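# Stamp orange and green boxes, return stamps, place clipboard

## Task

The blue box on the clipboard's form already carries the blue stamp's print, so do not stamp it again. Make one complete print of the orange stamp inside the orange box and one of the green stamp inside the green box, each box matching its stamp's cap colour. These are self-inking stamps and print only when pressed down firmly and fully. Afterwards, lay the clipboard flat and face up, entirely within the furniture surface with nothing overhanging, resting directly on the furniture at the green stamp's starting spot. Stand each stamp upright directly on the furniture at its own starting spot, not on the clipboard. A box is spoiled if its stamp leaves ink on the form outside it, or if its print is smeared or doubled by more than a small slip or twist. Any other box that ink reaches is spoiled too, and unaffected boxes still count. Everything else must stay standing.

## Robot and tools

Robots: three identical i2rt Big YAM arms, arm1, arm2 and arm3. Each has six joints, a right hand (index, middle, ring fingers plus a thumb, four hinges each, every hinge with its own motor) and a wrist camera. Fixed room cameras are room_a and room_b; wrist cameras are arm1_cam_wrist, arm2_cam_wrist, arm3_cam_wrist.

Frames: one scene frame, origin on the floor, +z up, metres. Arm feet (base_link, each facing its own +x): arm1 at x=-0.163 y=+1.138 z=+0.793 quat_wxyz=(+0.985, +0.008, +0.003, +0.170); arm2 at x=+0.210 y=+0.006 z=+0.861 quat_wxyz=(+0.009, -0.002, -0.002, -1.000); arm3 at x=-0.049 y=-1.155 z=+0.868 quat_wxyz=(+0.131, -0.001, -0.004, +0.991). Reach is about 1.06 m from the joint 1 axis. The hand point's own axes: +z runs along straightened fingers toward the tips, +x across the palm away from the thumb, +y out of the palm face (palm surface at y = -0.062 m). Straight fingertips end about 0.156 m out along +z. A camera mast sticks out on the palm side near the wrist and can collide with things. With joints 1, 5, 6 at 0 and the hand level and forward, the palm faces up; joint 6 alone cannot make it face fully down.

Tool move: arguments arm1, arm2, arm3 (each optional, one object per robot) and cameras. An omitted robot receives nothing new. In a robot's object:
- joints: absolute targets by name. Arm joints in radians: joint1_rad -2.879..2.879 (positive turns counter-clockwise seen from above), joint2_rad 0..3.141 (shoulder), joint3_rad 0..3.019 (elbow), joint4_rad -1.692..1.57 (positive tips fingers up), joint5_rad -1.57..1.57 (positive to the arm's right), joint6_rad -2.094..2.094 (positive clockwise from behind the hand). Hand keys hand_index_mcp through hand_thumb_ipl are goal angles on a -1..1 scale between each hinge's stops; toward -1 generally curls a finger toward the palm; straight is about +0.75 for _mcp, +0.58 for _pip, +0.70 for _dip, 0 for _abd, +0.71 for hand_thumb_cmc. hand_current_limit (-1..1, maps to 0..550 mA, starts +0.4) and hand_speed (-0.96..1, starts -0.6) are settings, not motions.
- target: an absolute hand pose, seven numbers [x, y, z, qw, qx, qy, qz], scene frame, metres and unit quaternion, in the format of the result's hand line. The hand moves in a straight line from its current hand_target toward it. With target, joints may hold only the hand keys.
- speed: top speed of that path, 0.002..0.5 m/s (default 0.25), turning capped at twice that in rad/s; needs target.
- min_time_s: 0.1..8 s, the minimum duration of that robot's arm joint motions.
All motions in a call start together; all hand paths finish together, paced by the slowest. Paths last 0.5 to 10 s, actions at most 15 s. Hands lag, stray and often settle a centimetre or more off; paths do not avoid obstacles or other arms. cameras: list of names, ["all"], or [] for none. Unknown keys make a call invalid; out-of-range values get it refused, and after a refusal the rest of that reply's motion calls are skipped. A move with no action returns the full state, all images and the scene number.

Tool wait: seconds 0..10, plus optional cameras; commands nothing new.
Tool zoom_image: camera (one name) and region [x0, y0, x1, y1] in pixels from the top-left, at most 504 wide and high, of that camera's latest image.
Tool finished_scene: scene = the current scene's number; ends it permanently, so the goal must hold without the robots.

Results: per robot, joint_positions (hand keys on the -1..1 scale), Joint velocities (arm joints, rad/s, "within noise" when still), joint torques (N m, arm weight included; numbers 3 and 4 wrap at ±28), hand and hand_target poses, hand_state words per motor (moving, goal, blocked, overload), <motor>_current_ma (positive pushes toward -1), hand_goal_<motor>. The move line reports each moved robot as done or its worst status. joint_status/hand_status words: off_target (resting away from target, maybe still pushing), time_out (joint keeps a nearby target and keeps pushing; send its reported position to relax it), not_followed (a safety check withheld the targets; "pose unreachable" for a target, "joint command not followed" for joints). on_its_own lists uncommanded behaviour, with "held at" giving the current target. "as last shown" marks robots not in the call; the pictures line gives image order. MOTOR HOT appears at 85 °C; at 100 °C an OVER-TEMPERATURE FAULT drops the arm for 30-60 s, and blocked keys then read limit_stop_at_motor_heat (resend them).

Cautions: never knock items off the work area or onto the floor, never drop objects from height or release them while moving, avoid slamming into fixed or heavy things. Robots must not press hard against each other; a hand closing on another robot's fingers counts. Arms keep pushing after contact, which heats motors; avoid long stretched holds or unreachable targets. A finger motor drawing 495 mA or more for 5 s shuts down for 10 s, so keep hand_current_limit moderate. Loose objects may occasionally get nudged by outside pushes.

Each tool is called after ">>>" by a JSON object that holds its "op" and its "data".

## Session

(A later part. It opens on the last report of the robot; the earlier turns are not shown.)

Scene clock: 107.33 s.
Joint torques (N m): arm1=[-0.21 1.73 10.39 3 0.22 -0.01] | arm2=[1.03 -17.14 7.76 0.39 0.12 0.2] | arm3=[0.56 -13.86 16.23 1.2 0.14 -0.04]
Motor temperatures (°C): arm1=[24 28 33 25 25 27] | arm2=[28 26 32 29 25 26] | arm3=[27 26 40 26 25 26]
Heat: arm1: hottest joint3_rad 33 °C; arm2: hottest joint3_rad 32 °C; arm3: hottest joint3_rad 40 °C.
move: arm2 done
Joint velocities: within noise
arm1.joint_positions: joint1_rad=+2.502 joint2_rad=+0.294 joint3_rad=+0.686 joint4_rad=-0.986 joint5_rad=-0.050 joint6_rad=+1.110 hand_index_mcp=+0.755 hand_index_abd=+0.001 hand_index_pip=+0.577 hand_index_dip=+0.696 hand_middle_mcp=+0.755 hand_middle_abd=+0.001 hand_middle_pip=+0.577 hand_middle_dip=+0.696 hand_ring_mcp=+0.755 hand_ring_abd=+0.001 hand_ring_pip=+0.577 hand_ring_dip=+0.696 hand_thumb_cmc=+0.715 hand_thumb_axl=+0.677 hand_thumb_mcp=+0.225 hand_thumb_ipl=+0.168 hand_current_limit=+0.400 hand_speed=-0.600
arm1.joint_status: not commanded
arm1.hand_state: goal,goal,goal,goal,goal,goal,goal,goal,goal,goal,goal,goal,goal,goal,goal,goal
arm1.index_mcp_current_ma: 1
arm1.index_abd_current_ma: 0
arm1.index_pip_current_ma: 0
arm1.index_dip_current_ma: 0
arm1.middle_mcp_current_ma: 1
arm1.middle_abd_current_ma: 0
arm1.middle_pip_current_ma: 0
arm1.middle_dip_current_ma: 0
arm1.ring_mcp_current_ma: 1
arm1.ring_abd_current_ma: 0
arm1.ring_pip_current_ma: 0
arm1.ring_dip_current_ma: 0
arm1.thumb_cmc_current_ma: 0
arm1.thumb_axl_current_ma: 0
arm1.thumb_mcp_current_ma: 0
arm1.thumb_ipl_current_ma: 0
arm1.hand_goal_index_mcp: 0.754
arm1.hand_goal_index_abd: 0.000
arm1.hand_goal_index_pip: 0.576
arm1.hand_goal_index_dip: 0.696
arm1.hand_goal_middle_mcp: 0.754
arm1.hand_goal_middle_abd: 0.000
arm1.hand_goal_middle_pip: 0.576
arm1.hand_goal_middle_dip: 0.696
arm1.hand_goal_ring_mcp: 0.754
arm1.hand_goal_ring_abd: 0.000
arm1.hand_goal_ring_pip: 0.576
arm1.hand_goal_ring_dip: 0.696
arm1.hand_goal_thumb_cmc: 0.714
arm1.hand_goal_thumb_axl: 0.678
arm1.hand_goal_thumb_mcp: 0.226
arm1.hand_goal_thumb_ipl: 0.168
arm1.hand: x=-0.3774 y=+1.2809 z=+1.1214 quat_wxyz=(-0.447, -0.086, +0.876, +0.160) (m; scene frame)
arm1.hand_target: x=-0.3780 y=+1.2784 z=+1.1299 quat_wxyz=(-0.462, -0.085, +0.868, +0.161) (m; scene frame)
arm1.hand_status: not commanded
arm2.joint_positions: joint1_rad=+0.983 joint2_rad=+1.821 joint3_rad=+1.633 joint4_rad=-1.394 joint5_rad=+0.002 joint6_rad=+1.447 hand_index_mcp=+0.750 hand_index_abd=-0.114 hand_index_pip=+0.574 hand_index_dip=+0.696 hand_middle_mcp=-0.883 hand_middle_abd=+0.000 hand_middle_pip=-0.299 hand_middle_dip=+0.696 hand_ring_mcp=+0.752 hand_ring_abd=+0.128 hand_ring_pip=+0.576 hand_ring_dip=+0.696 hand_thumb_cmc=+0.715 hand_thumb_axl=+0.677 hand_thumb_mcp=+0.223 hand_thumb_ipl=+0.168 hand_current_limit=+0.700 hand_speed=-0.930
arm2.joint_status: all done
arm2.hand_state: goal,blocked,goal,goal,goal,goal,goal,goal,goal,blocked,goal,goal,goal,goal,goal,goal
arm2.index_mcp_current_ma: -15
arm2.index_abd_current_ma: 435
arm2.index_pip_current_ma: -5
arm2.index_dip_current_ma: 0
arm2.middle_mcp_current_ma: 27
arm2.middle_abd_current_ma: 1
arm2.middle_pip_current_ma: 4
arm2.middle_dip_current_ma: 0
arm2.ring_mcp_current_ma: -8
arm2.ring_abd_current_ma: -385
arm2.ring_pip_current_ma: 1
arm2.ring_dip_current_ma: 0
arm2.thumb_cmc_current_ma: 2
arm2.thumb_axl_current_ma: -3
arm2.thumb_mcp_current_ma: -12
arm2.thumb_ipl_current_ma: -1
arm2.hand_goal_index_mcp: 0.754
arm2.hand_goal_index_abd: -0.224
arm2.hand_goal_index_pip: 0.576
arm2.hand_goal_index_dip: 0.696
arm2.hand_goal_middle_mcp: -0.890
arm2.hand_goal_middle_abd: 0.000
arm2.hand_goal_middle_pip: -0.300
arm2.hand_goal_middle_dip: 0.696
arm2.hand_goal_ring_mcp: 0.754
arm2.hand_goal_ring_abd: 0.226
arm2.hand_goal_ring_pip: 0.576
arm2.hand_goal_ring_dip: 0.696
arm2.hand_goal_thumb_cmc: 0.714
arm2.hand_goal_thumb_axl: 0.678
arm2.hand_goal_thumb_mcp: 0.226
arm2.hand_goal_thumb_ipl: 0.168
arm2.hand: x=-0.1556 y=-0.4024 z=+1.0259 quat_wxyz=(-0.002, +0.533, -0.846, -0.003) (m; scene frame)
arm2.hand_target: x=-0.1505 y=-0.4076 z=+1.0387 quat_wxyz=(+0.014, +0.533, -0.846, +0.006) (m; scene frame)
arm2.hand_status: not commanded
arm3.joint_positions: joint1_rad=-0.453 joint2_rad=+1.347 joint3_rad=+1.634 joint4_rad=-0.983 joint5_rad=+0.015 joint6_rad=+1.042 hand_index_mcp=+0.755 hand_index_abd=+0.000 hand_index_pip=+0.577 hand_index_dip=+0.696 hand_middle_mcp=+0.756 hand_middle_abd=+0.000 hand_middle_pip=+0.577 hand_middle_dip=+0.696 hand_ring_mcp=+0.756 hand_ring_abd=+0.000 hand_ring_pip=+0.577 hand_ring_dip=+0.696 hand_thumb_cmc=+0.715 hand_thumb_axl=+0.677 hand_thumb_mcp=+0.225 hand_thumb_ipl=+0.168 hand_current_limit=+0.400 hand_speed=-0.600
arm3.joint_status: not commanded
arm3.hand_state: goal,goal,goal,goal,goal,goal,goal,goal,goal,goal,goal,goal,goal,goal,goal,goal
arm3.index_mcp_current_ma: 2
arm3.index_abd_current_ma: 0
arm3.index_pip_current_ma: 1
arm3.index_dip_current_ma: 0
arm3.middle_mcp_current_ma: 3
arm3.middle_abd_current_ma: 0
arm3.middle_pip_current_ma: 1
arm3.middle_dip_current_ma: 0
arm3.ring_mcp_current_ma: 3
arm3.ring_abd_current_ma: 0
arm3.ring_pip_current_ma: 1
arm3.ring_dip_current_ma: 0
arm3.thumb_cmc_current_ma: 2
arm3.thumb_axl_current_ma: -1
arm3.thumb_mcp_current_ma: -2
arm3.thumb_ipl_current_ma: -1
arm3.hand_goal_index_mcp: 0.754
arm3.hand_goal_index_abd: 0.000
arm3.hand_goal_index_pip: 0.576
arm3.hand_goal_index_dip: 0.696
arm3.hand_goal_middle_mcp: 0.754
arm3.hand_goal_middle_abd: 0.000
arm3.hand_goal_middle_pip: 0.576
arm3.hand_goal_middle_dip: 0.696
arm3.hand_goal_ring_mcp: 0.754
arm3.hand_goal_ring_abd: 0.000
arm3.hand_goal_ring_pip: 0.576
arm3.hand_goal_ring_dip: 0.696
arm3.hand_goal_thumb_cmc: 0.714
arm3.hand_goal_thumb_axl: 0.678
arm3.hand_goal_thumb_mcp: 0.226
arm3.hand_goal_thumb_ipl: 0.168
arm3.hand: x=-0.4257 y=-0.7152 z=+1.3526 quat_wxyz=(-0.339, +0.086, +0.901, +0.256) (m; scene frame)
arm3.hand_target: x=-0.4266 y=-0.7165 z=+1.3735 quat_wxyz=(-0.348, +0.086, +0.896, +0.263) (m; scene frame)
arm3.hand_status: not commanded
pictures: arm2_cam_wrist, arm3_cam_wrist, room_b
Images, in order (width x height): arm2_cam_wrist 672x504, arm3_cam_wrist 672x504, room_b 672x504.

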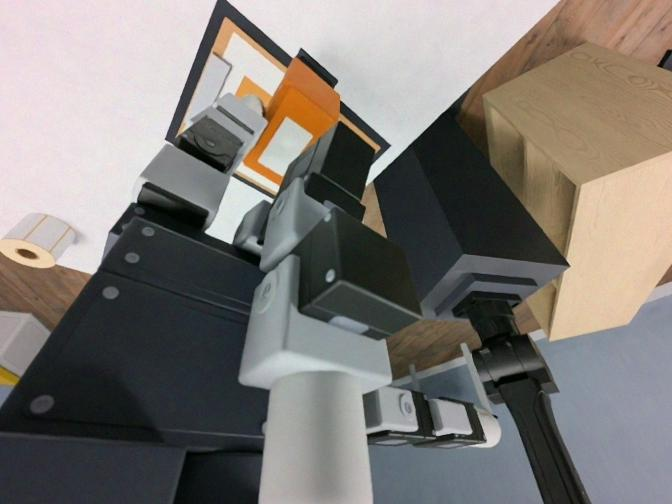

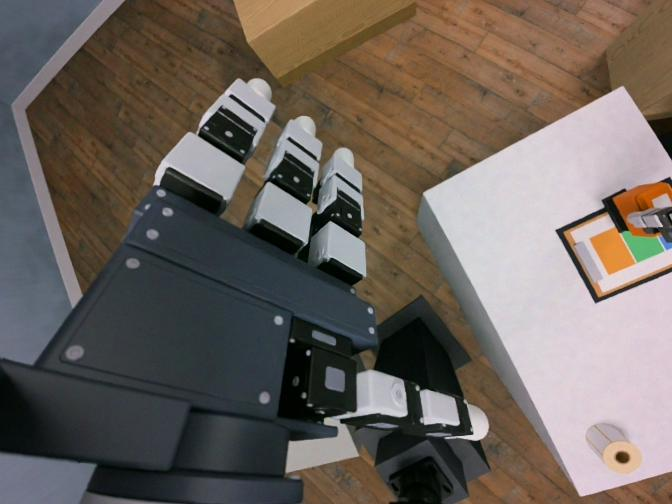

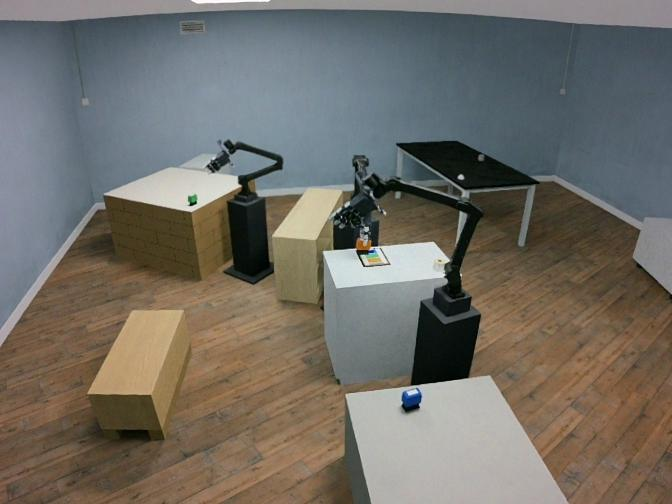

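>>> {"op": "zoom_image", "data": {"camera": "arm2_cam_wrist", "region": [160, 0, 400, 200]}}

>>> {"op": "zoom_image", "data": {"camera": "arm3_cam_wrist", "region": [540, 160, 672, 310]}}

>>> {"op": "zoom_image", "data": {"camera": "room_b", "region": [330, 210, 410, 280]}}

Scaled by 2.100 from the camera's 672x504 image, which has a finer 960x720 frame.

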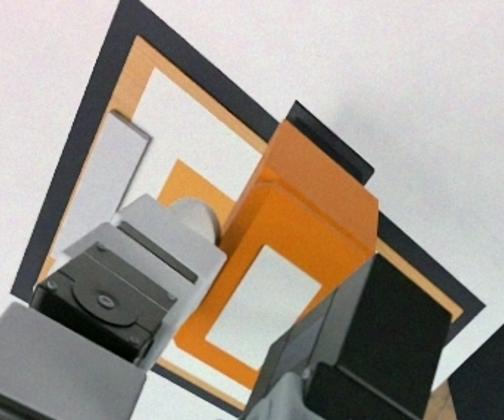

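Scaled by 3.360 from the camera's 672x504 image, which has a finer 960x720 frame.

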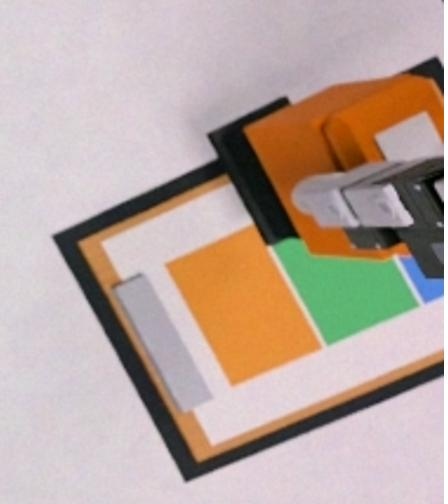

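Scaled by 6.300 from the camera's 672x504 image, which has a finer 960x720 frame.

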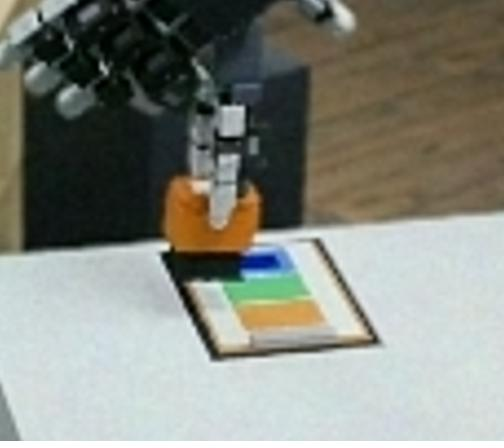

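>>> {"op": "move", "data": {"arm2": {"joints":{"joint1_rad":1.1155,"joint2_rad":1.90,"joint3_rad":1.754,"joint4_rad":-1.415,"joint6_rad":1.58},"min_time_s":2.0}, "cameras": ["arm2_cam_wrist","arm3_cam_wrist","room_b"]}}

>>> {"op": "zoom_image", "data": {"camera": "arm2_cam_wrist", "region": [160, 0, 400, 200]}}

>>> {"op": "zoom_image", "data": {"camera": "arm3_cam_wrist", "region": [540, 160, 672, 310]}}

>>> {"op": "zoom_image", "data": {"camera": "room_b", "region": [330, 210, 410, 280]}}

Scene clock: 111.33 s.
Joint torques (N m): arm1=[-0.32 1.79 10.37 3.03 0.22 -0.02] | arm2=[0.97 -15.56 12.34 -0.47 0.12 0.21] | arm3=[0.56 -13.86 16.24 1.21 0.15 -0.04]
Motor temperatures (°C): arm1=[24 28 33 25 25 27] | arm2=[28 27 32 29 25 26] | arm3=[27 26 40 26 25 26]
Heat: arm1: hottest joint3_rad 33 °C; arm2: hottest joint3_rad 32 °C; arm3: hottest joint3_rad 40 °C.
move: arm2 done
Joint velocities: within noise
arm1, arm3: as last shown
arm2.joint_positions: joint1_rad=+1.103 joint2_rad=+1.893 joint3_rad=+1.696 joint4_rad=-1.404 joint5_rad=+0.002 joint6_rad=+1.567 hand_index_mcp=+0.750 hand_index_abd=-0.114 hand_index_pip=+0.574 hand_index_dip=+0.696 hand_middle_mcp=-0.883 hand_middle_abd=+0.000 hand_middle_pip=-0.299 hand_middle_dip=+0.696 hand_ring_mcp=+0.752 hand_ring_abd=+0.128 hand_ring_pip=+0.576 hand_ring_dip=+0.696 hand_thumb_cmc=+0.715 hand_thumb_axl=+0.677 hand_thumb_mcp=+0.223 hand_thumb_ipl=+0.168 hand_current_limit=+0.700 hand_speed=-0.930
arm2.joint_status: all done
arm2.hand_state: goal,blocked,goal,goal,goal,goal,goal,goal,goal,blocked,goal,goal,goal,goal,goal,goal
arm2.index_mcp_current_ma: -14
arm2.index_abd_current_ma: 435
arm2.index_pip_current_ma: -5
arm2.index_dip_current_ma: 0
arm2.middle_mcp_current_ma: 27
arm2.middle_abd_current_ma: 1
arm2.middle_pip_current_ma: 4
arm2.middle_dip_current_ma: 0
arm2.ring_mcp_current_ma: -8
arm2.ring_abd_current_ma: -385
arm2.ring_pip_current_ma: 1
arm2.ring_dip_current_ma: 0
arm2.thumb_cmc_current_ma: 2
arm2.thumb_axl_current_ma: -3
arm2.thumb_mcp_current_ma: -12
arm2.thumb_ipl_current_ma: -1
arm2.hand_goal_index_mcp: 0.754
arm2.hand_goal_index_abd: -0.224
arm2.hand_goal_index_pip: 0.576
arm2.hand_goal_index_dip: 0.696
arm2.hand_goal_middle_mcp: -0.890
arm2.hand_goal_middle_abd: 0.000
arm2.hand_goal_middle_pip: -0.300
arm2.hand_goal_middle_dip: 0.696
arm2.hand_goal_ring_mcp: 0.754
arm2.hand_goal_ring_abd: 0.226
arm2.hand_goal_ring_pip: 0.576
arm2.hand_goal_ring_dip: 0.696
arm2.hand_goal_thumb_cmc: 0.714
arm2.hand_goal_thumb_axl: 0.678
arm2.hand_goal_thumb_mcp: 0.226
arm2.hand_goal_thumb_ipl: 0.168
arm2.hand: x=-0.1061 y=-0.4524 z=+1.0108 quat_wxyz=(-0.009, +0.533, -0.846, -0.008) (m; scene frame)
arm2.hand_target: x=-0.1060 y=-0.4697 z=+1.0275 quat_wxyz=(+0.007, +0.533, -0.846, +0.003) (m; scene frame)
arm2.hand_status: not commanded
pictures: arm2_cam_wrist, arm3_cam_wrist, room_b
Images, in order (width x height): arm2_cam_wrist 672x504, arm3_cam_wrist 672x504, room_b 672x504.

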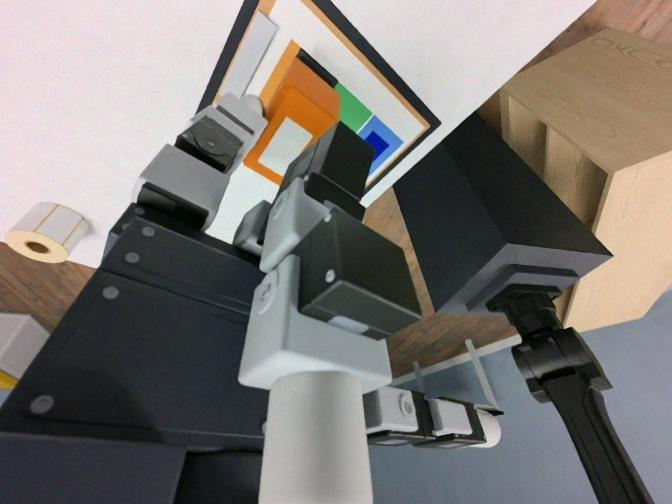

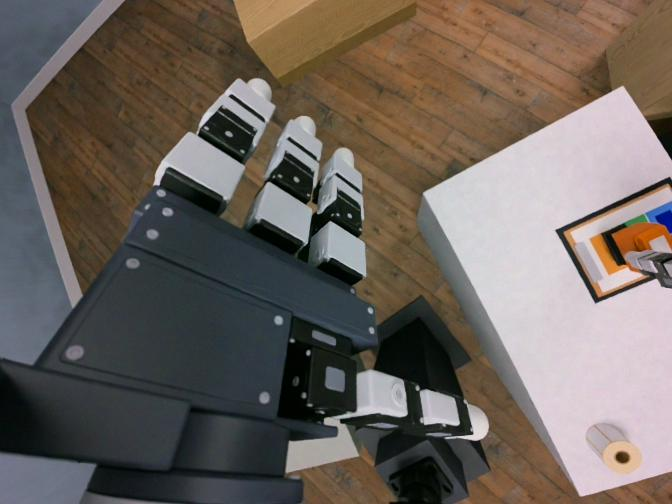

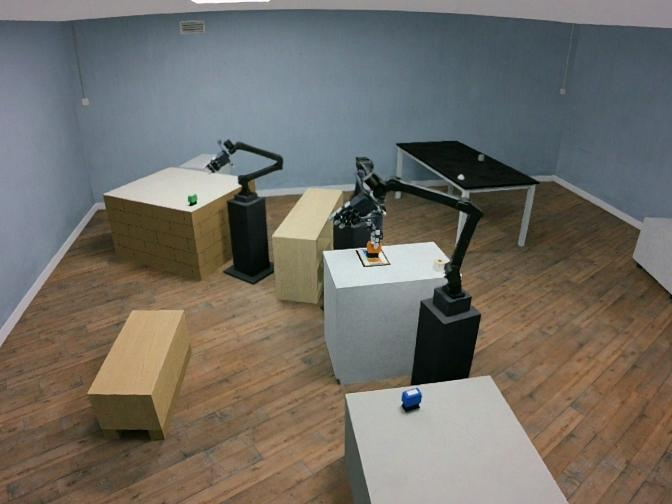

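Scaled by 2.100 from the camera's 672x504 image, which has a finer 960x720 frame.

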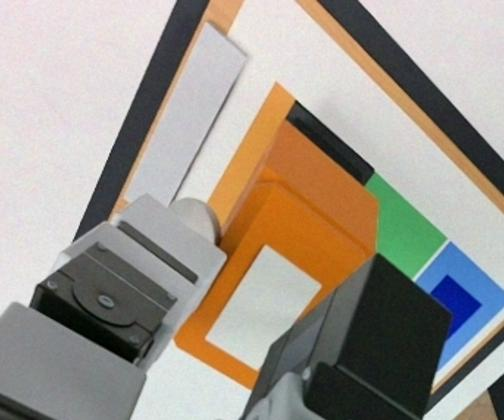

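Scaled by 3.360 from the camera's 672x504 image, which has a finer 960x720 frame.

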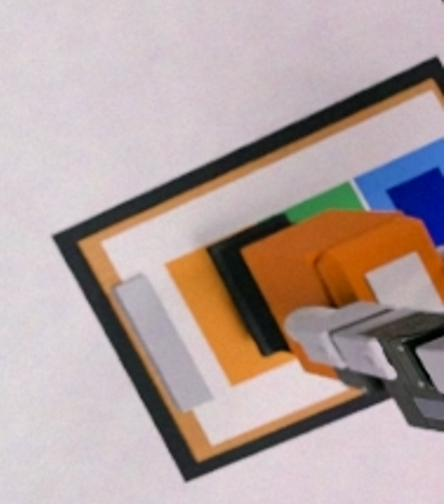

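Scaled by 6.300 from the camera's 672x504 image, which has a finer 960x720 frame.

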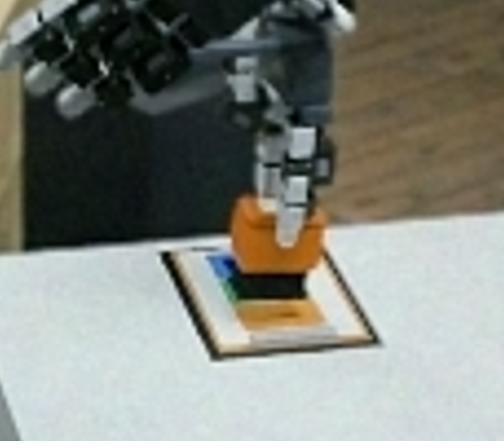

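>>> {"op": "move", "data": {"arm2": {"joints":{"joint1_rad":1.1205,"joint3_rad":1.641,"joint4_rad":-1.318},"min_time_s":1.5}, "cameras": ["arm2_cam_wrist","arm3_cam_wrist","room_b"]}}

>>> {"op": "zoom_image", "data": {"camera": "arm2_cam_wrist", "region": [160, 0, 400, 200]}}

>>> {"op": "zoom_image", "data": {"camera": "arm3_cam_wrist", "region": [540, 160, 672, 310]}}

>>> {"op": "zoom_image", "data": {"camera": "room_b", "region": [330, 210, 410, 280]}}

Scene clock: 114.10 s.
Joint torques (N m): arm1=[-0.32 1.85 10.37 3.02 0.22 -0.01] | arm2=[1.26 -15.38 7.66 0.38 0.11 0.2] | arm3=[0.56 -13.86 16.24 1.21 0.14 -0.03]
Motor temperatures (°C): arm1=[24 28 33 25 25 27] | arm2=[28 27 32 29 25 26] | arm3=[27 26 40 26 25 26]
Heat: arm1: hottest joint3_rad 33 °C; arm2: hottest joint3_rad 32 °C; arm3: hottest joint3_rad 40 °C.
move: arm2 done
Joint velocities: within noise
arm1, arm3: as last shown
arm2.joint_positions: joint1_rad=+1.105 joint2_rad=+1.893 joint3_rad=+1.641 joint4_rad=-1.329 joint5_rad=+0.002 joint6_rad=+1.568 hand_index_mcp=+0.750 hand_index_abd=-0.114 hand_index_pip=+0.574 hand_index_dip=+0.696 hand_middle_mcp=-0.883 hand_middle_abd=+0.000 hand_middle_pip=-0.299 hand_middle_dip=+0.696 hand_ring_mcp=+0.752 hand_ring_abd=+0.128 hand_ring_pip=+0.576 hand_ring_dip=+0.696 hand_thumb_cmc=+0.715 hand_thumb_axl=+0.677 hand_thumb_mcp=+0.223 hand_thumb_ipl=+0.168 hand_current_limit=+0.700 hand_speed=-0.930
arm2.joint_status: all done
arm2.hand_state: goal,blocked,goal,goal,goal,goal,goal,goal,goal,blocked,goal,goal,goal,goal,goal,goal
arm2.index_mcp_current_ma: -14
arm2.index_abd_current_ma: 435
arm2.index_pip_current_ma: -5
arm2.index_dip_current_ma: 0
arm2.middle_mcp_current_ma: 27
arm2.middle_abd_current_ma: 1
arm2.middle_pip_current_ma: 4
arm2.middle_dip_current_ma: 0
arm2.ring_mcp_current_ma: -8
arm2.ring_abd_current_ma: -385
arm2.ring_pip_current_ma: 1
arm2.ring_dip_current_ma: 0
arm2.thumb_cmc_current_ma: 2
arm2.thumb_axl_current_ma: -3
arm2.thumb_mcp_current_ma: -12
arm2.thumb_ipl_current_ma: -1
arm2.hand_goal_index_mcp: 0.754
arm2.hand_goal_index_abd: -0.224
arm2.hand_goal_index_pip: 0.576
arm2.hand_goal_index_dip: 0.696
arm2.hand_goal_middle_mcp: -0.890
arm2.hand_goal_middle_abd: 0.000
arm2.hand_goal_middle_pip: -0.300
arm2.hand_goal_middle_dip: 0.696
arm2.hand_goal_ring_mcp: 0.754
arm2.hand_goal_ring_abd: 0.226
arm2.hand_goal_ring_pip: 0.576
arm2.hand_goal_ring_dip: 0.696
arm2.hand_goal_thumb_cmc: 0.714
arm2.hand_goal_thumb_axl: 0.678
arm2.hand_goal_thumb_mcp: 0.226
arm2.hand_goal_thumb_ipl: 0.168
arm2.hand: x=-0.1053 y=-0.4532 z=+0.9896 quat_wxyz=(-0.001, +0.534, -0.846, -0.003) (m; scene frame)
arm2.hand_target: x=-0.0982 y=-0.4601 z=+0.9855 quat_wxyz=(+0.001, +0.535, -0.845, -0.001) (m; scene frame)
arm2.hand_status: not commanded
pictures: arm2_cam_wrist, arm3_cam_wrist, room_b
Images, in order (width x height): arm2_cam_wrist 672x504, arm3_cam_wrist 672x504, room_b 672x504.

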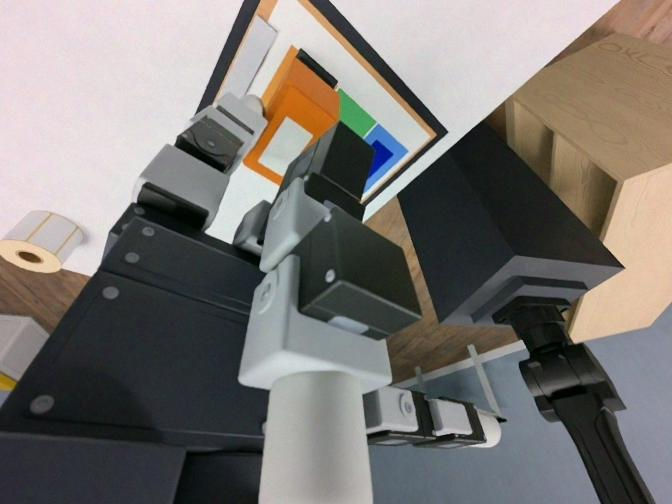

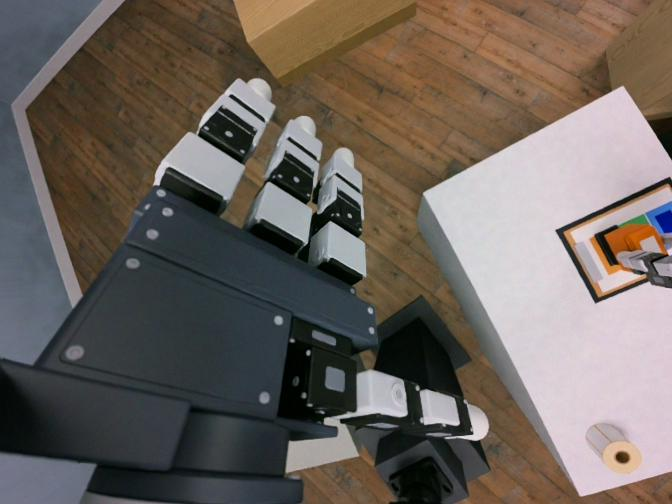

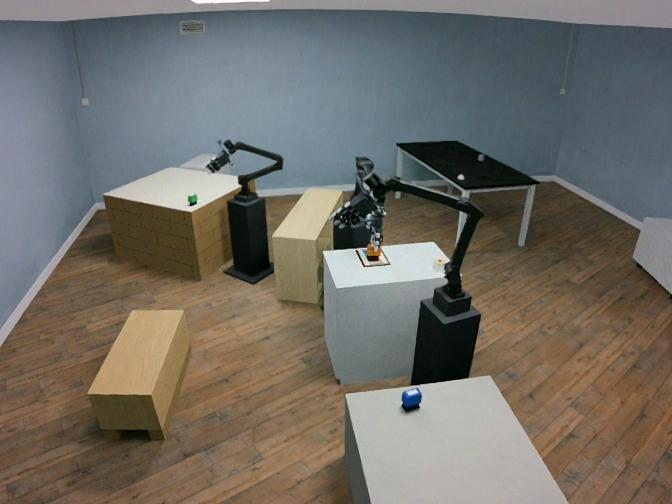

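Scaled by 2.100 from the camera's 672x504 image, which has a finer 960x720 frame.

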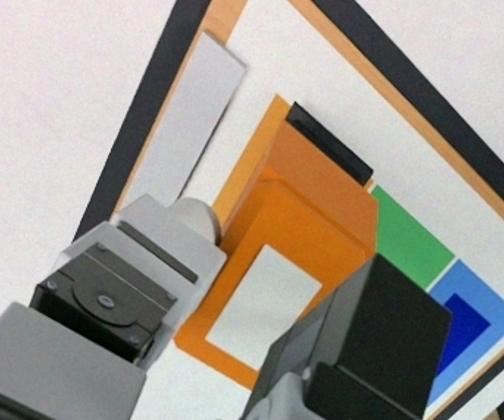

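Scaled by 3.360 from the camera's 672x504 image, which has a finer 960x720 frame.

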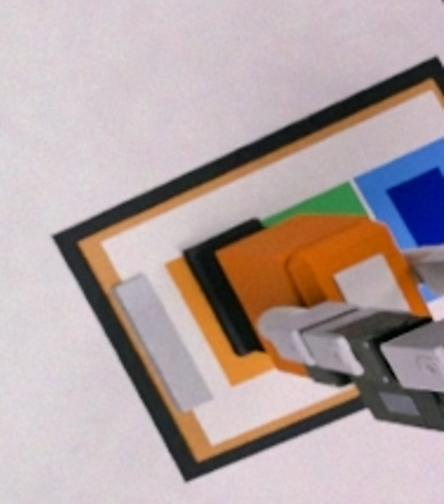

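Scaled by 6.300 from the camera's 672x504 image, which has a finer 960x720 frame.

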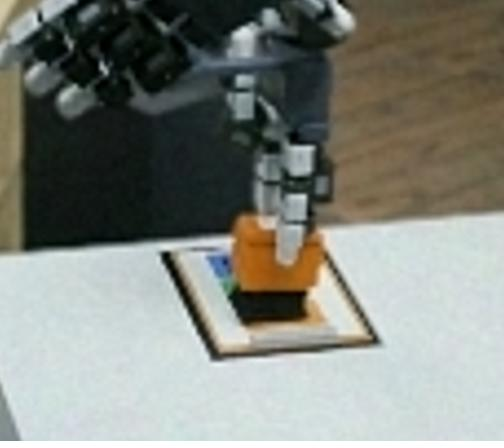

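>>> {"op": "move", "data": {"cameras": ["arm2_cam_wrist","arm3_cam_wrist","room_b"]}}

Scene clock: 115.07 s.
Joint torques (N m): arm1=[-0.32 1.9 10.37 3.02 0.22 -0.02] | arm2=[1.32 -15.5 7.68 0.35 0.11 0.2] | arm3=[0.5 -13.8 16.23 1.2 0.14 -0.03]
Motor temperatures (°C): arm1=[24 28 33 25 25 27] | arm2=[28 27 32 29 25 26] | arm3=[27 26 40 26 25 26]
Heat: arm1: hottest joint3_rad 33 °C; arm2: hottest joint3_rad 32 °C; arm3: hottest joint3_rad 40 °C.
Joint velocities: within noise
arm1.joint_positions: joint1_rad=+2.502 joint2_rad=+0.294 joint3_rad=+0.686 joint4_rad=-0.986 joint5_rad=-0.050 joint6_rad=+1.110 hand_index_mcp=+0.755 hand_index_abd=+0.001 hand_index_pip=+0.577 hand_index_dip=+0.696 hand_middle_mcp=+0.755 hand_middle_abd=+0.001 hand_middle_pip=+0.577 hand_middle_dip=+0.696 hand_ring_mcp=+0.755 hand_ring_abd=+0.001 hand_ring_pip=+0.577 hand_ring_dip=+0.696 hand_thumb_cmc=+0.715 hand_thumb_axl=+0.677 hand_thumb_mcp=+0.225 hand_thumb_ipl=+0.168 hand_current_limit=+0.400 hand_speed=-0.600
arm1.joint_status: not commanded
arm1.hand_state: goal,goal,goal,goal,goal,goal,goal,goal,goal,goal,goal,goal,goal,goal,goal,goal
arm1.index_mcp_current_ma: 1
arm1.index_abd_current_ma: 0
arm1.index_pip_current_ma: 0
arm1.index_dip_current_ma: 0
arm1.middle_mcp_current_ma: 1
arm1.middle_abd_current_ma: 0
arm1.middle_pip_current_ma: 0
arm1.middle_dip_current_ma: 0
arm1.ring_mcp_current_ma: 1
arm1.ring_abd_current_ma: 0
arm1.ring_pip_current_ma: 0
arm1.ring_dip_current_ma: 0
arm1.thumb_cmc_current_ma: 0
arm1.thumb_axl_current_ma: 0
arm1.thumb_mcp_current_ma: 0
arm1.thumb_ipl_current_ma: 0
arm1.hand_goal_index_mcp: 0.754
arm1.hand_goal_index_abd: 0.000
arm1.hand_goal_index_pip: 0.576
arm1.hand_goal_index_dip: 0.696
arm1.hand_goal_middle_mcp: 0.754
arm1.hand_goal_middle_abd: 0.000
arm1.hand_goal_middle_pip: 0.576
arm1.hand_goal_middle_dip: 0.696
arm1.hand_goal_ring_mcp: 0.754
arm1.hand_goal_ring_abd: 0.000
arm1.hand_goal_ring_pip: 0.576
arm1.hand_goal_ring_dip: 0.696
arm1.hand_goal_thumb_cmc: 0.714
arm1.hand_goal_thumb_axl: 0.678
arm1.hand_goal_thumb_mcp: 0.226
arm1.hand_goal_thumb_ipl: 0.168
arm1.hand: x=-0.3774 y=+1.2809 z=+1.1214 quat_wxyz=(-0.447, -0.086, +0.876, +0.160) (m; scene frame)
arm1.hand_target: x=-0.3780 y=+1.2784 z=+1.1299 quat_wxyz=(-0.462, -0.085, +0.868, +0.161) (m; scene frame)
arm1.hand_status: not commanded
arm2.joint_positions: joint1_rad=+1.105 joint2_rad=+1.893 joint3_rad=+1.641 joint4_rad=-1.329 joint5_rad=+0.002 joint6_rad=+1.568 hand_index_mcp=+0.750 hand_index_abd=-0.114 hand_index_pip=+0.574 hand_index_dip=+0.696 hand_middle_mcp=-0.883 hand_middle_abd=+0.000 hand_middle_pip=-0.299 hand_middle_dip=+0.696 hand_ring_mcp=+0.752 hand_ring_abd=+0.128 hand_ring_pip=+0.576 hand_ring_dip=+0.696 hand_thumb_cmc=+0.715 hand_thumb_axl=+0.677 hand_thumb_mcp=+0.223 hand_thumb_ipl=+0.168 hand_current_limit=+0.700 hand_speed=-0.930
arm2.joint_status: all done
arm2.hand_state: goal,blocked,goal,goal,goal,goal,goal,goal,goal,blocked,goal,goal,goal,goal,goal,goal
arm2.index_mcp_current_ma: -14
arm2.index_abd_current_ma: 435
arm2.index_pip_current_ma: -5
arm2.index_dip_current_ma: 0
arm2.middle_mcp_current_ma: 27
arm2.middle_abd_current_ma: 1
arm2.middle_pip_current_ma: 4
arm2.middle_dip_current_ma: 0
arm2.ring_mcp_current_ma: -8
arm2.ring_abd_current_ma: -385
arm2.ring_pip_current_ma: 1
arm2.ring_dip_current_ma: 0
arm2.thumb_cmc_current_ma: 2
arm2.thumb_axl_current_ma: -3
arm2.thumb_mcp_current_ma: -12
arm2.thumb_ipl_current_ma: -1
arm2.hand_goal_index_mcp: 0.754
arm2.hand_goal_index_abd: -0.224
arm2.hand_goal_index_pip: 0.576
arm2.hand_goal_index_dip: 0.696
arm2.hand_goal_middle_mcp: -0.890
arm2.hand_goal_middle_abd: 0.000
arm2.hand_goal_middle_pip: -0.300
arm2.hand_goal_middle_dip: 0.696
arm2.hand_goal_ring_mcp: 0.754
arm2.hand_goal_ring_abd: 0.226
arm2.hand_goal_ring_pip: 0.576
arm2.hand_goal_ring_dip: 0.696
arm2.hand_goal_thumb_cmc: 0.714
arm2.hand_goal_thumb_axl: 0.678
arm2.hand_goal_thumb_mcp: 0.226
arm2.hand_goal_thumb_ipl: 0.168
arm2.hand: x=-0.1053 y=-0.4532 z=+0.9896 quat_wxyz=(-0.001, +0.534, -0.846, -0.003) (m; scene frame)
arm2.hand_target: x=-0.0982 y=-0.4601 z=+0.9855 quat_wxyz=(+0.001, +0.535, -0.845, -0.001) (m; scene frame)
arm2.hand_status: not commanded
arm3.joint_positions: joint1_rad=-0.453 joint2_rad=+1.347 joint3_rad=+1.634 joint4_rad=-0.983 joint5_rad=+0.015 joint6_rad=+1.042 hand_index_mcp=+0.755 hand_index_abd=+0.000 hand_index_pip=+0.577 hand_index_dip=+0.696 hand_middle_mcp=+0.756 hand_middle_abd=+0.000 hand_middle_pip=+0.577 hand_middle_dip=+0.696 hand_ring_mcp=+0.756 hand_ring_abd=+0.000 hand_ring_pip=+0.577 hand_ring_dip=+0.696 hand_thumb_cmc=+0.715 hand_thumb_axl=+0.677 hand_thumb_mcp=+0.225 hand_thumb_ipl=+0.168 hand_current_limit=+0.400 hand_speed=-0.600
arm3.joint_status: not commanded
arm3.hand_state: goal,goal,goal,goal,goal,goal,goal,goal,goal,goal,goal,goal,goal,goal,goal,goal
arm3.index_mcp_current_ma: 2
arm3.index_abd_current_ma: 0
arm3.index_pip_current_ma: 1
arm3.index_dip_current_ma: 0
arm3.middle_mcp_current_ma: 3
arm3.middle_abd_current_ma: 0
arm3.middle_pip_current_ma: 1
arm3.middle_dip_current_ma: 0
arm3.ring_mcp_current_ma: 3
arm3.ring_abd_current_ma: 0
arm3.ring_pip_current_ma: 1
arm3.ring_dip_current_ma: 0
arm3.thumb_cmc_current_ma: 2
arm3.thumb_axl_current_ma: -1
arm3.thumb_mcp_current_ma: -2
arm3.thumb_ipl_current_ma: -1
arm3.hand_goal_index_mcp: 0.754
arm3.hand_goal_index_abd: 0.000
arm3.hand_goal_index_pip: 0.576
arm3.hand_goal_index_dip: 0.696
arm3.hand_goal_middle_mcp: 0.754
arm3.hand_goal_middle_abd: 0.000
arm3.hand_goal_middle_pip: 0.576
arm3.hand_goal_middle_dip: 0.696
arm3.hand_goal_ring_mcp: 0.754
arm3.hand_goal_ring_abd: 0.000
arm3.hand_goal_ring_pip: 0.576
arm3.hand_goal_ring_dip: 0.696
arm3.hand_goal_thumb_cmc: 0.714
arm3.hand_goal_thumb_axl: 0.678
arm3.hand_goal_thumb_mcp: 0.226
arm3.hand_goal_thumb_ipl: 0.168
arm3.hand: x=-0.4257 y=-0.7152 z=+1.3526 quat_wxyz=(-0.339, +0.086, +0.901, +0.256) (m; scene frame)
arm3.hand_target: x=-0.4266 y=-0.7165 z=+1.3735 quat_wxyz=(-0.348, +0.086, +0.896, +0.263) (m; scene frame)
arm3.hand_status: not commanded
pictures: arm2_cam_wrist, arm3_cam_wrist, room_b
Images, in order (width x height): arm2_cam_wrist 672x504, arm3_cam_wrist 672x504, room_b 672x504.

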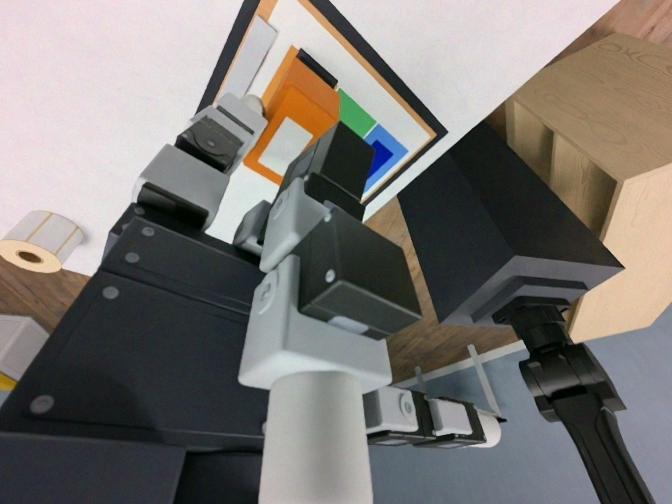

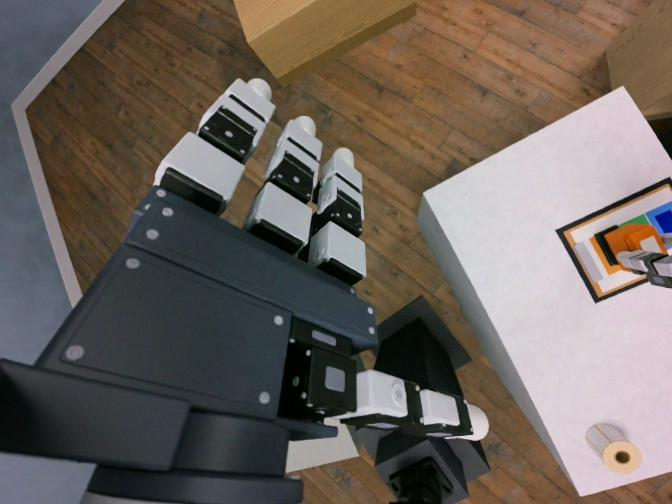

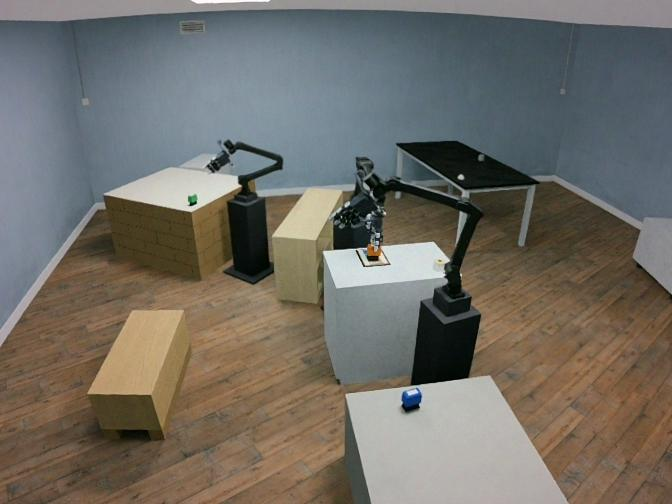

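>>> {"op": "zoom_image", "data": {"camera": "arm2_cam_wrist", "region": [220, 20, 440, 200]}}

>>> {"op": "zoom_image", "data": {"camera": "arm3_cam_wrist", "region": [540, 160, 672, 310]}}

>>> {"op": "zoom_image", "data": {"camera": "room_b", "region": [340, 230, 410, 280]}}

Scaled by 2.291 from the camera's 672x504 image, which has a finer 960x720 frame.

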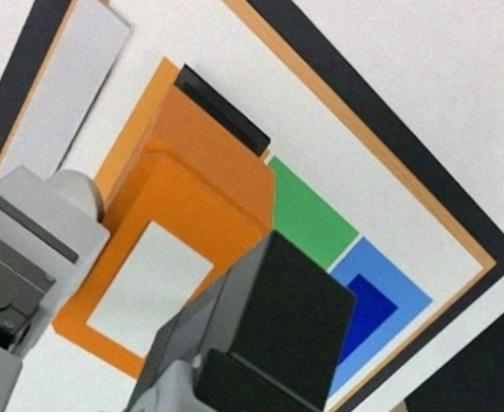

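Scaled by 3.360 from the camera's 672x504 image, which has a finer 960x720 frame.

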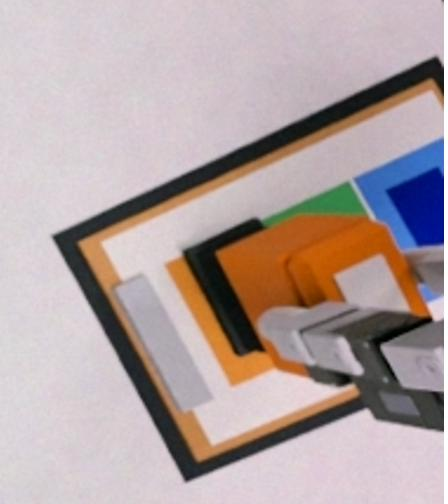

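Scaled by 7.200 from the camera's 672x504 image, which has a finer 960x720 frame.

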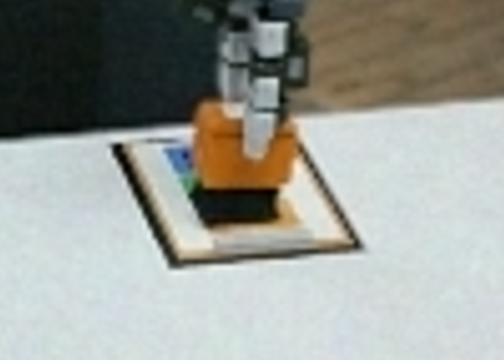

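>>> {"op": "move", "data": {"arm2": {"joints": {"joint2_rad": 1.906, "joint3_rad": 1.621, "joint4_rad": -1.298}, "min_time_s": 2.0}, "cameras": ["arm2_cam_wrist", "arm3_cam_wrist"]}}

>>> {"op": "zoom_image", "data": {"camera": "arm2_cam_wrist", "region": [220, 20, 440, 200]}}

>>> {"op": "zoom_image", "data": {"camera": "arm3_cam_wrist", "region": [540, 160, 672, 310]}}

Scene clock: 118.60 s.
Joint torques (N m): arm1=[-0.26 1.73 10.39 3.04 0.21 -0.02] | arm2=[1.26 -15.09 7.23 0.51 0.05 0.2] | arm3=[0.56 -13.86 16.23 1.21 0.14 -0.04]
Motor temperatures (°C): arm1=[24 28 33 25 25 27] | arm2=[28 27 32 29 25 26] | arm3=[27 26 40 26 25 26]
Heat: arm1: hottest joint3_rad 33 °C; arm2: hottest joint3_rad 32 °C; arm3: hottest joint3_rad 40 °C.
move: arm2 done
Joint velocities: within noise
arm1, arm3: as last shown
arm2.joint_positions: joint1_rad=+1.105 joint2_rad=+1.894 joint3_rad=+1.626 joint4_rad=-1.313 joint5_rad=+0.004 joint6_rad=+1.568 hand_index_mcp=+0.748 hand_index_abd=-0.114 hand_index_pip=+0.574 hand_index_dip=+0.696 hand_middle_mcp=-0.883 hand_middle_abd=+0.000 hand_middle_pip=-0.299 hand_middle_dip=+0.696 hand_ring_mcp=+0.749 hand_ring_abd=+0.128 hand_ring_pip=+0.575 hand_ring_dip=+0.696 hand_thumb_cmc=+0.715 hand_thumb_axl=+0.677 hand_thumb_mcp=+0.223 hand_thumb_ipl=+0.168 hand_current_limit=+0.700 hand_speed=-0.930
arm2.joint_status: all done
arm2.hand_state: goal,blocked,goal,goal,goal,goal,goal,goal,goal,blocked,goal,goal,goal,goal,goal,goal
arm2.index_mcp_current_ma: -24
arm2.index_abd_current_ma: 435
arm2.index_pip_current_ma: -8
arm2.index_dip_current_ma: 0
arm2.middle_mcp_current_ma: 27
arm2.middle_abd_current_ma: 1
arm2.middle_pip_current_ma: 4
arm2.middle_dip_current_ma: 0
arm2.ring_mcp_current_ma: -20
arm2.ring_abd_current_ma: -385
arm2.ring_pip_current_ma: -5
arm2.ring_dip_current_ma: 0
arm2.thumb_cmc_current_ma: 2
arm2.thumb_axl_current_ma: -3
arm2.thumb_mcp_current_ma: -12
arm2.thumb_ipl_current_ma: -1
arm2.hand_goal_index_mcp: 0.754
arm2.hand_goal_index_abd: -0.224
arm2.hand_goal_index_pip: 0.576
arm2.hand_goal_index_dip: 0.696
arm2.hand_goal_middle_mcp: -0.890
arm2.hand_goal_middle_abd: 0.000
arm2.hand_goal_middle_pip: -0.300
arm2.hand_goal_middle_dip: 0.696
arm2.hand_goal_ring_mcp: 0.754
arm2.hand_goal_ring_abd: 0.226
arm2.hand_goal_ring_pip: 0.576
arm2.hand_goal_ring_dip: 0.696
arm2.hand_goal_thumb_cmc: 0.714
arm2.hand_goal_thumb_axl: 0.678
arm2.hand_goal_thumb_mcp: 0.226
arm2.hand_goal_thumb_ipl: 0.168
arm2.hand: x=-0.1051 y=-0.4520 z=+0.9837 quat_wxyz=(+0.000, +0.534, -0.846, -0.004) (m; scene frame)
arm2.hand_target: x=-0.0974 y=-0.4581 z=+0.9749 quat_wxyz=(-0.002, +0.535, -0.845, -0.003) (m; scene frame)
arm2.hand_status: not commanded
pictures: arm2_cam_wrist, arm3_cam_wrist
Images, in order (width x height): arm2_cam_wrist 672x504, arm3_cam_wrist 672x504.

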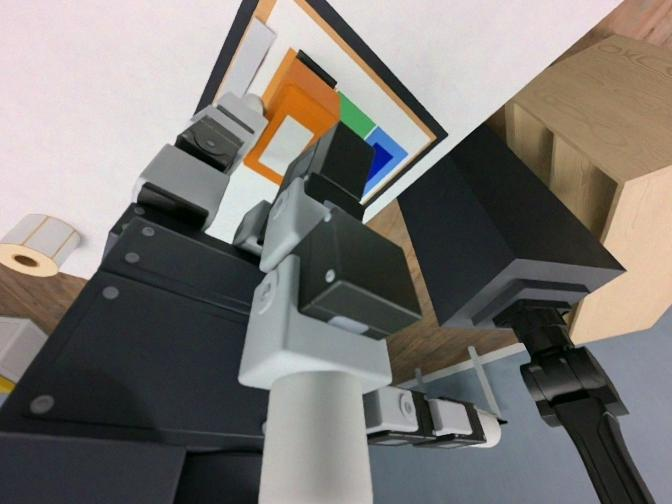

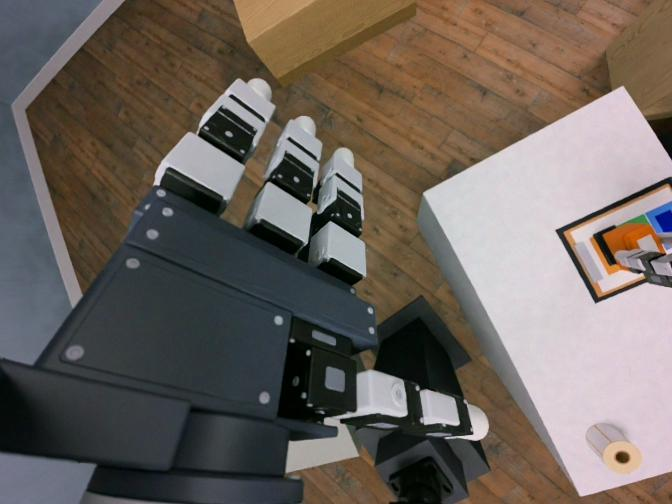

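Scaled by 2.291 from the camera's 672x504 image, which has a finer 960x720 frame.

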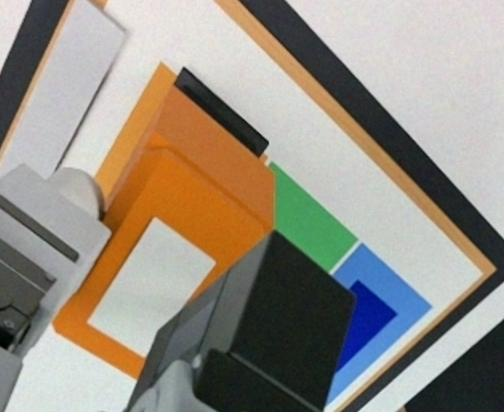

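Scaled by 3.360 from the camera's 672x504 image, which has a finer 960x720 frame.

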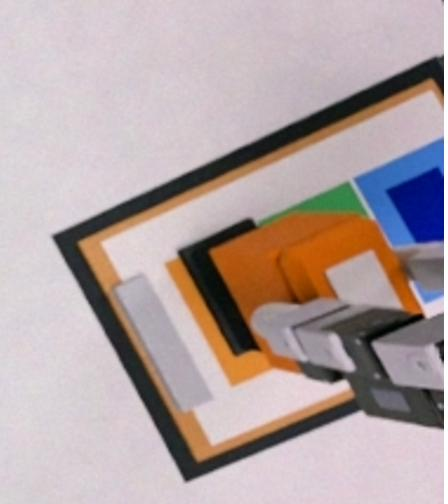

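>>> {"op": "move", "data": {"arm2": {"joints": {"joint1_rad": 1.1275, "joint2_rad": 1.9135, "joint4_rad": -1.2895, "joint6_rad": 1.587}, "min_time_s": 1.2}, "cameras": ["arm2_cam_wrist", "arm3_cam_wrist"]}}

>>> {"op": "zoom_image", "data": {"camera": "arm2_cam_wrist", "region": [220, 20, 440, 200]}}

>>> {"op": "zoom_image", "data": {"camera": "arm3_cam_wrist", "region": [540, 160, 672, 310]}}

Scene clock: 120.73 s.
Joint torques (N m): arm1=[-0.32 1.85 10.37 3.03 0.22 -0.01] | arm2=[1.79 -14.56 7.24 0.66 0.01 0.21] | arm3=[0.56 -13.8 16.23 1.21 0.14 -0.04]
Motor temperatures (°C): arm1=[24 28 33 25 25 27] | arm2=[28 27 32 29 25 26] | arm3=[27 26 40 26 25 26]
Heat: arm1: hottest joint3_rad 33 °C; arm2: hottest joint3_rad 32 °C; arm3: hottest joint3_rad 40 °C.
move: arm2 done
Joint velocities: within noise
arm1, arm3: as last shown
arm2.joint_positions: joint1_rad=+1.105 joint2_rad=+1.894 joint3_rad=+1.626 joint4_rad=-1.309 joint5_rad=+0.005 joint6_rad=+1.574 hand_index_mcp=+0.741 hand_index_abd=-0.114 hand_index_pip=+0.569 hand_index_dip=+0.694 hand_middle_mcp=-0.883 hand_middle_abd=+0.000 hand_middle_pip=-0.299 hand_middle_dip=+0.696 hand_ring_mcp=+0.749 hand_ring_abd=+0.128 hand_ring_pip=+0.575 hand_ring_dip=+0.696 hand_thumb_cmc=+0.715 hand_thumb_axl=+0.677 hand_thumb_mcp=+0.223 hand_thumb_ipl=+0.168 hand_current_limit=+0.700 hand_speed=-0.930
arm2.joint_status: all done
arm2.hand_state: goal,blocked,goal,goal,goal,goal,goal,goal,goal,blocked,goal,goal,goal,goal,goal,goal
arm2.index_mcp_current_ma: -53
arm2.index_abd_current_ma: 435
arm2.index_pip_current_ma: -25
arm2.index_dip_current_ma: -8
arm2.middle_mcp_current_ma: 27
arm2.middle_abd_current_ma: 1
arm2.middle_pip_current_ma: 4
arm2.middle_dip_current_ma: 0
arm2.ring_mcp_current_ma: -20
arm2.ring_abd_current_ma: -384
arm2.ring_pip_current_ma: -5
arm2.ring_dip_current_ma: 0
arm2.thumb_cmc_current_ma: 2
arm2.thumb_axl_current_ma: -3
arm2.thumb_mcp_current_ma: -12
arm2.thumb_ipl_current_ma: -1
arm2.hand_goal_index_mcp: 0.754
arm2.hand_goal_index_abd: -0.224
arm2.hand_goal_index_pip: 0.576
arm2.hand_goal_index_dip: 0.696
arm2.hand_goal_middle_mcp: -0.890
arm2.hand_goal_middle_abd: 0.000
arm2.hand_goal_middle_pip: -0.300
arm2.hand_goal_middle_dip: 0.696
arm2.hand_goal_ring_mcp: 0.754
arm2.hand_goal_ring_abd: 0.226
arm2.hand_goal_ring_pip: 0.576
arm2.hand_goal_ring_dip: 0.696
arm2.hand_goal_thumb_cmc: 0.714
arm2.hand_goal_thumb_axl: 0.678
arm2.hand_goal_thumb_mcp: 0.226
arm2.hand_goal_thumb_ipl: 0.168
arm2.hand: x=-0.1050 y=-0.4526 z=+0.9837 quat_wxyz=(+0.001, +0.531, -0.847, -0.003) (m; scene frame)
arm2.hand_target: x=-0.0947 y=-0.4614 z=+0.9708 quat_wxyz=(-0.002, +0.535, -0.845, -0.003) (m; scene frame)
arm2.hand_status: not commanded
pictures: arm2_cam_wrist, arm3_cam_wrist
Images, in order (width x height): arm2_cam_wrist 672x504, arm3_cam_wrist 672x504.

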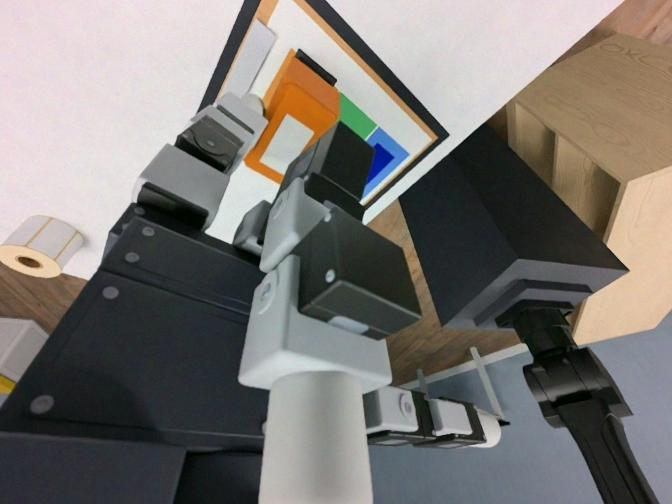

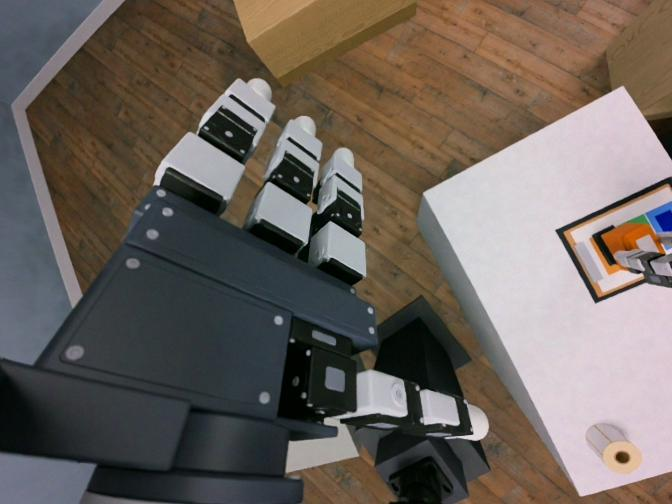

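Scaled by 2.291 from the camera's 672x504 image, which has a finer 960x720 frame.

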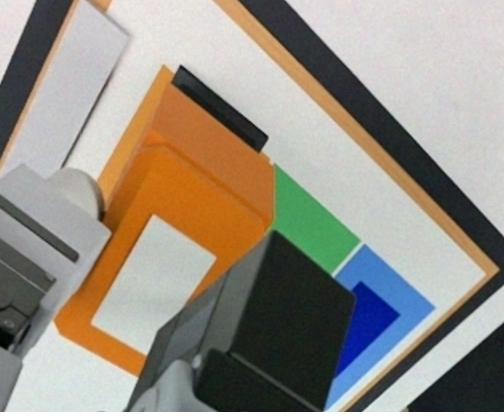

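Scaled by 3.360 from the camera's 672x504 image, which has a finer 960x720 frame.

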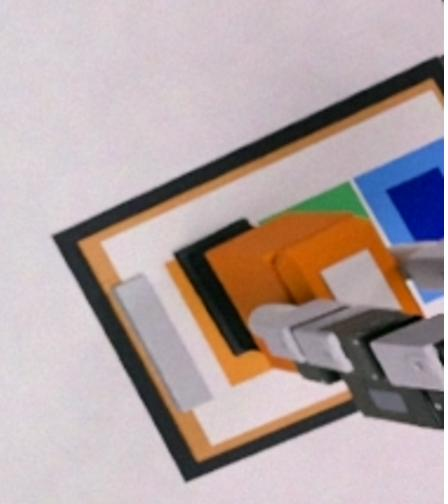

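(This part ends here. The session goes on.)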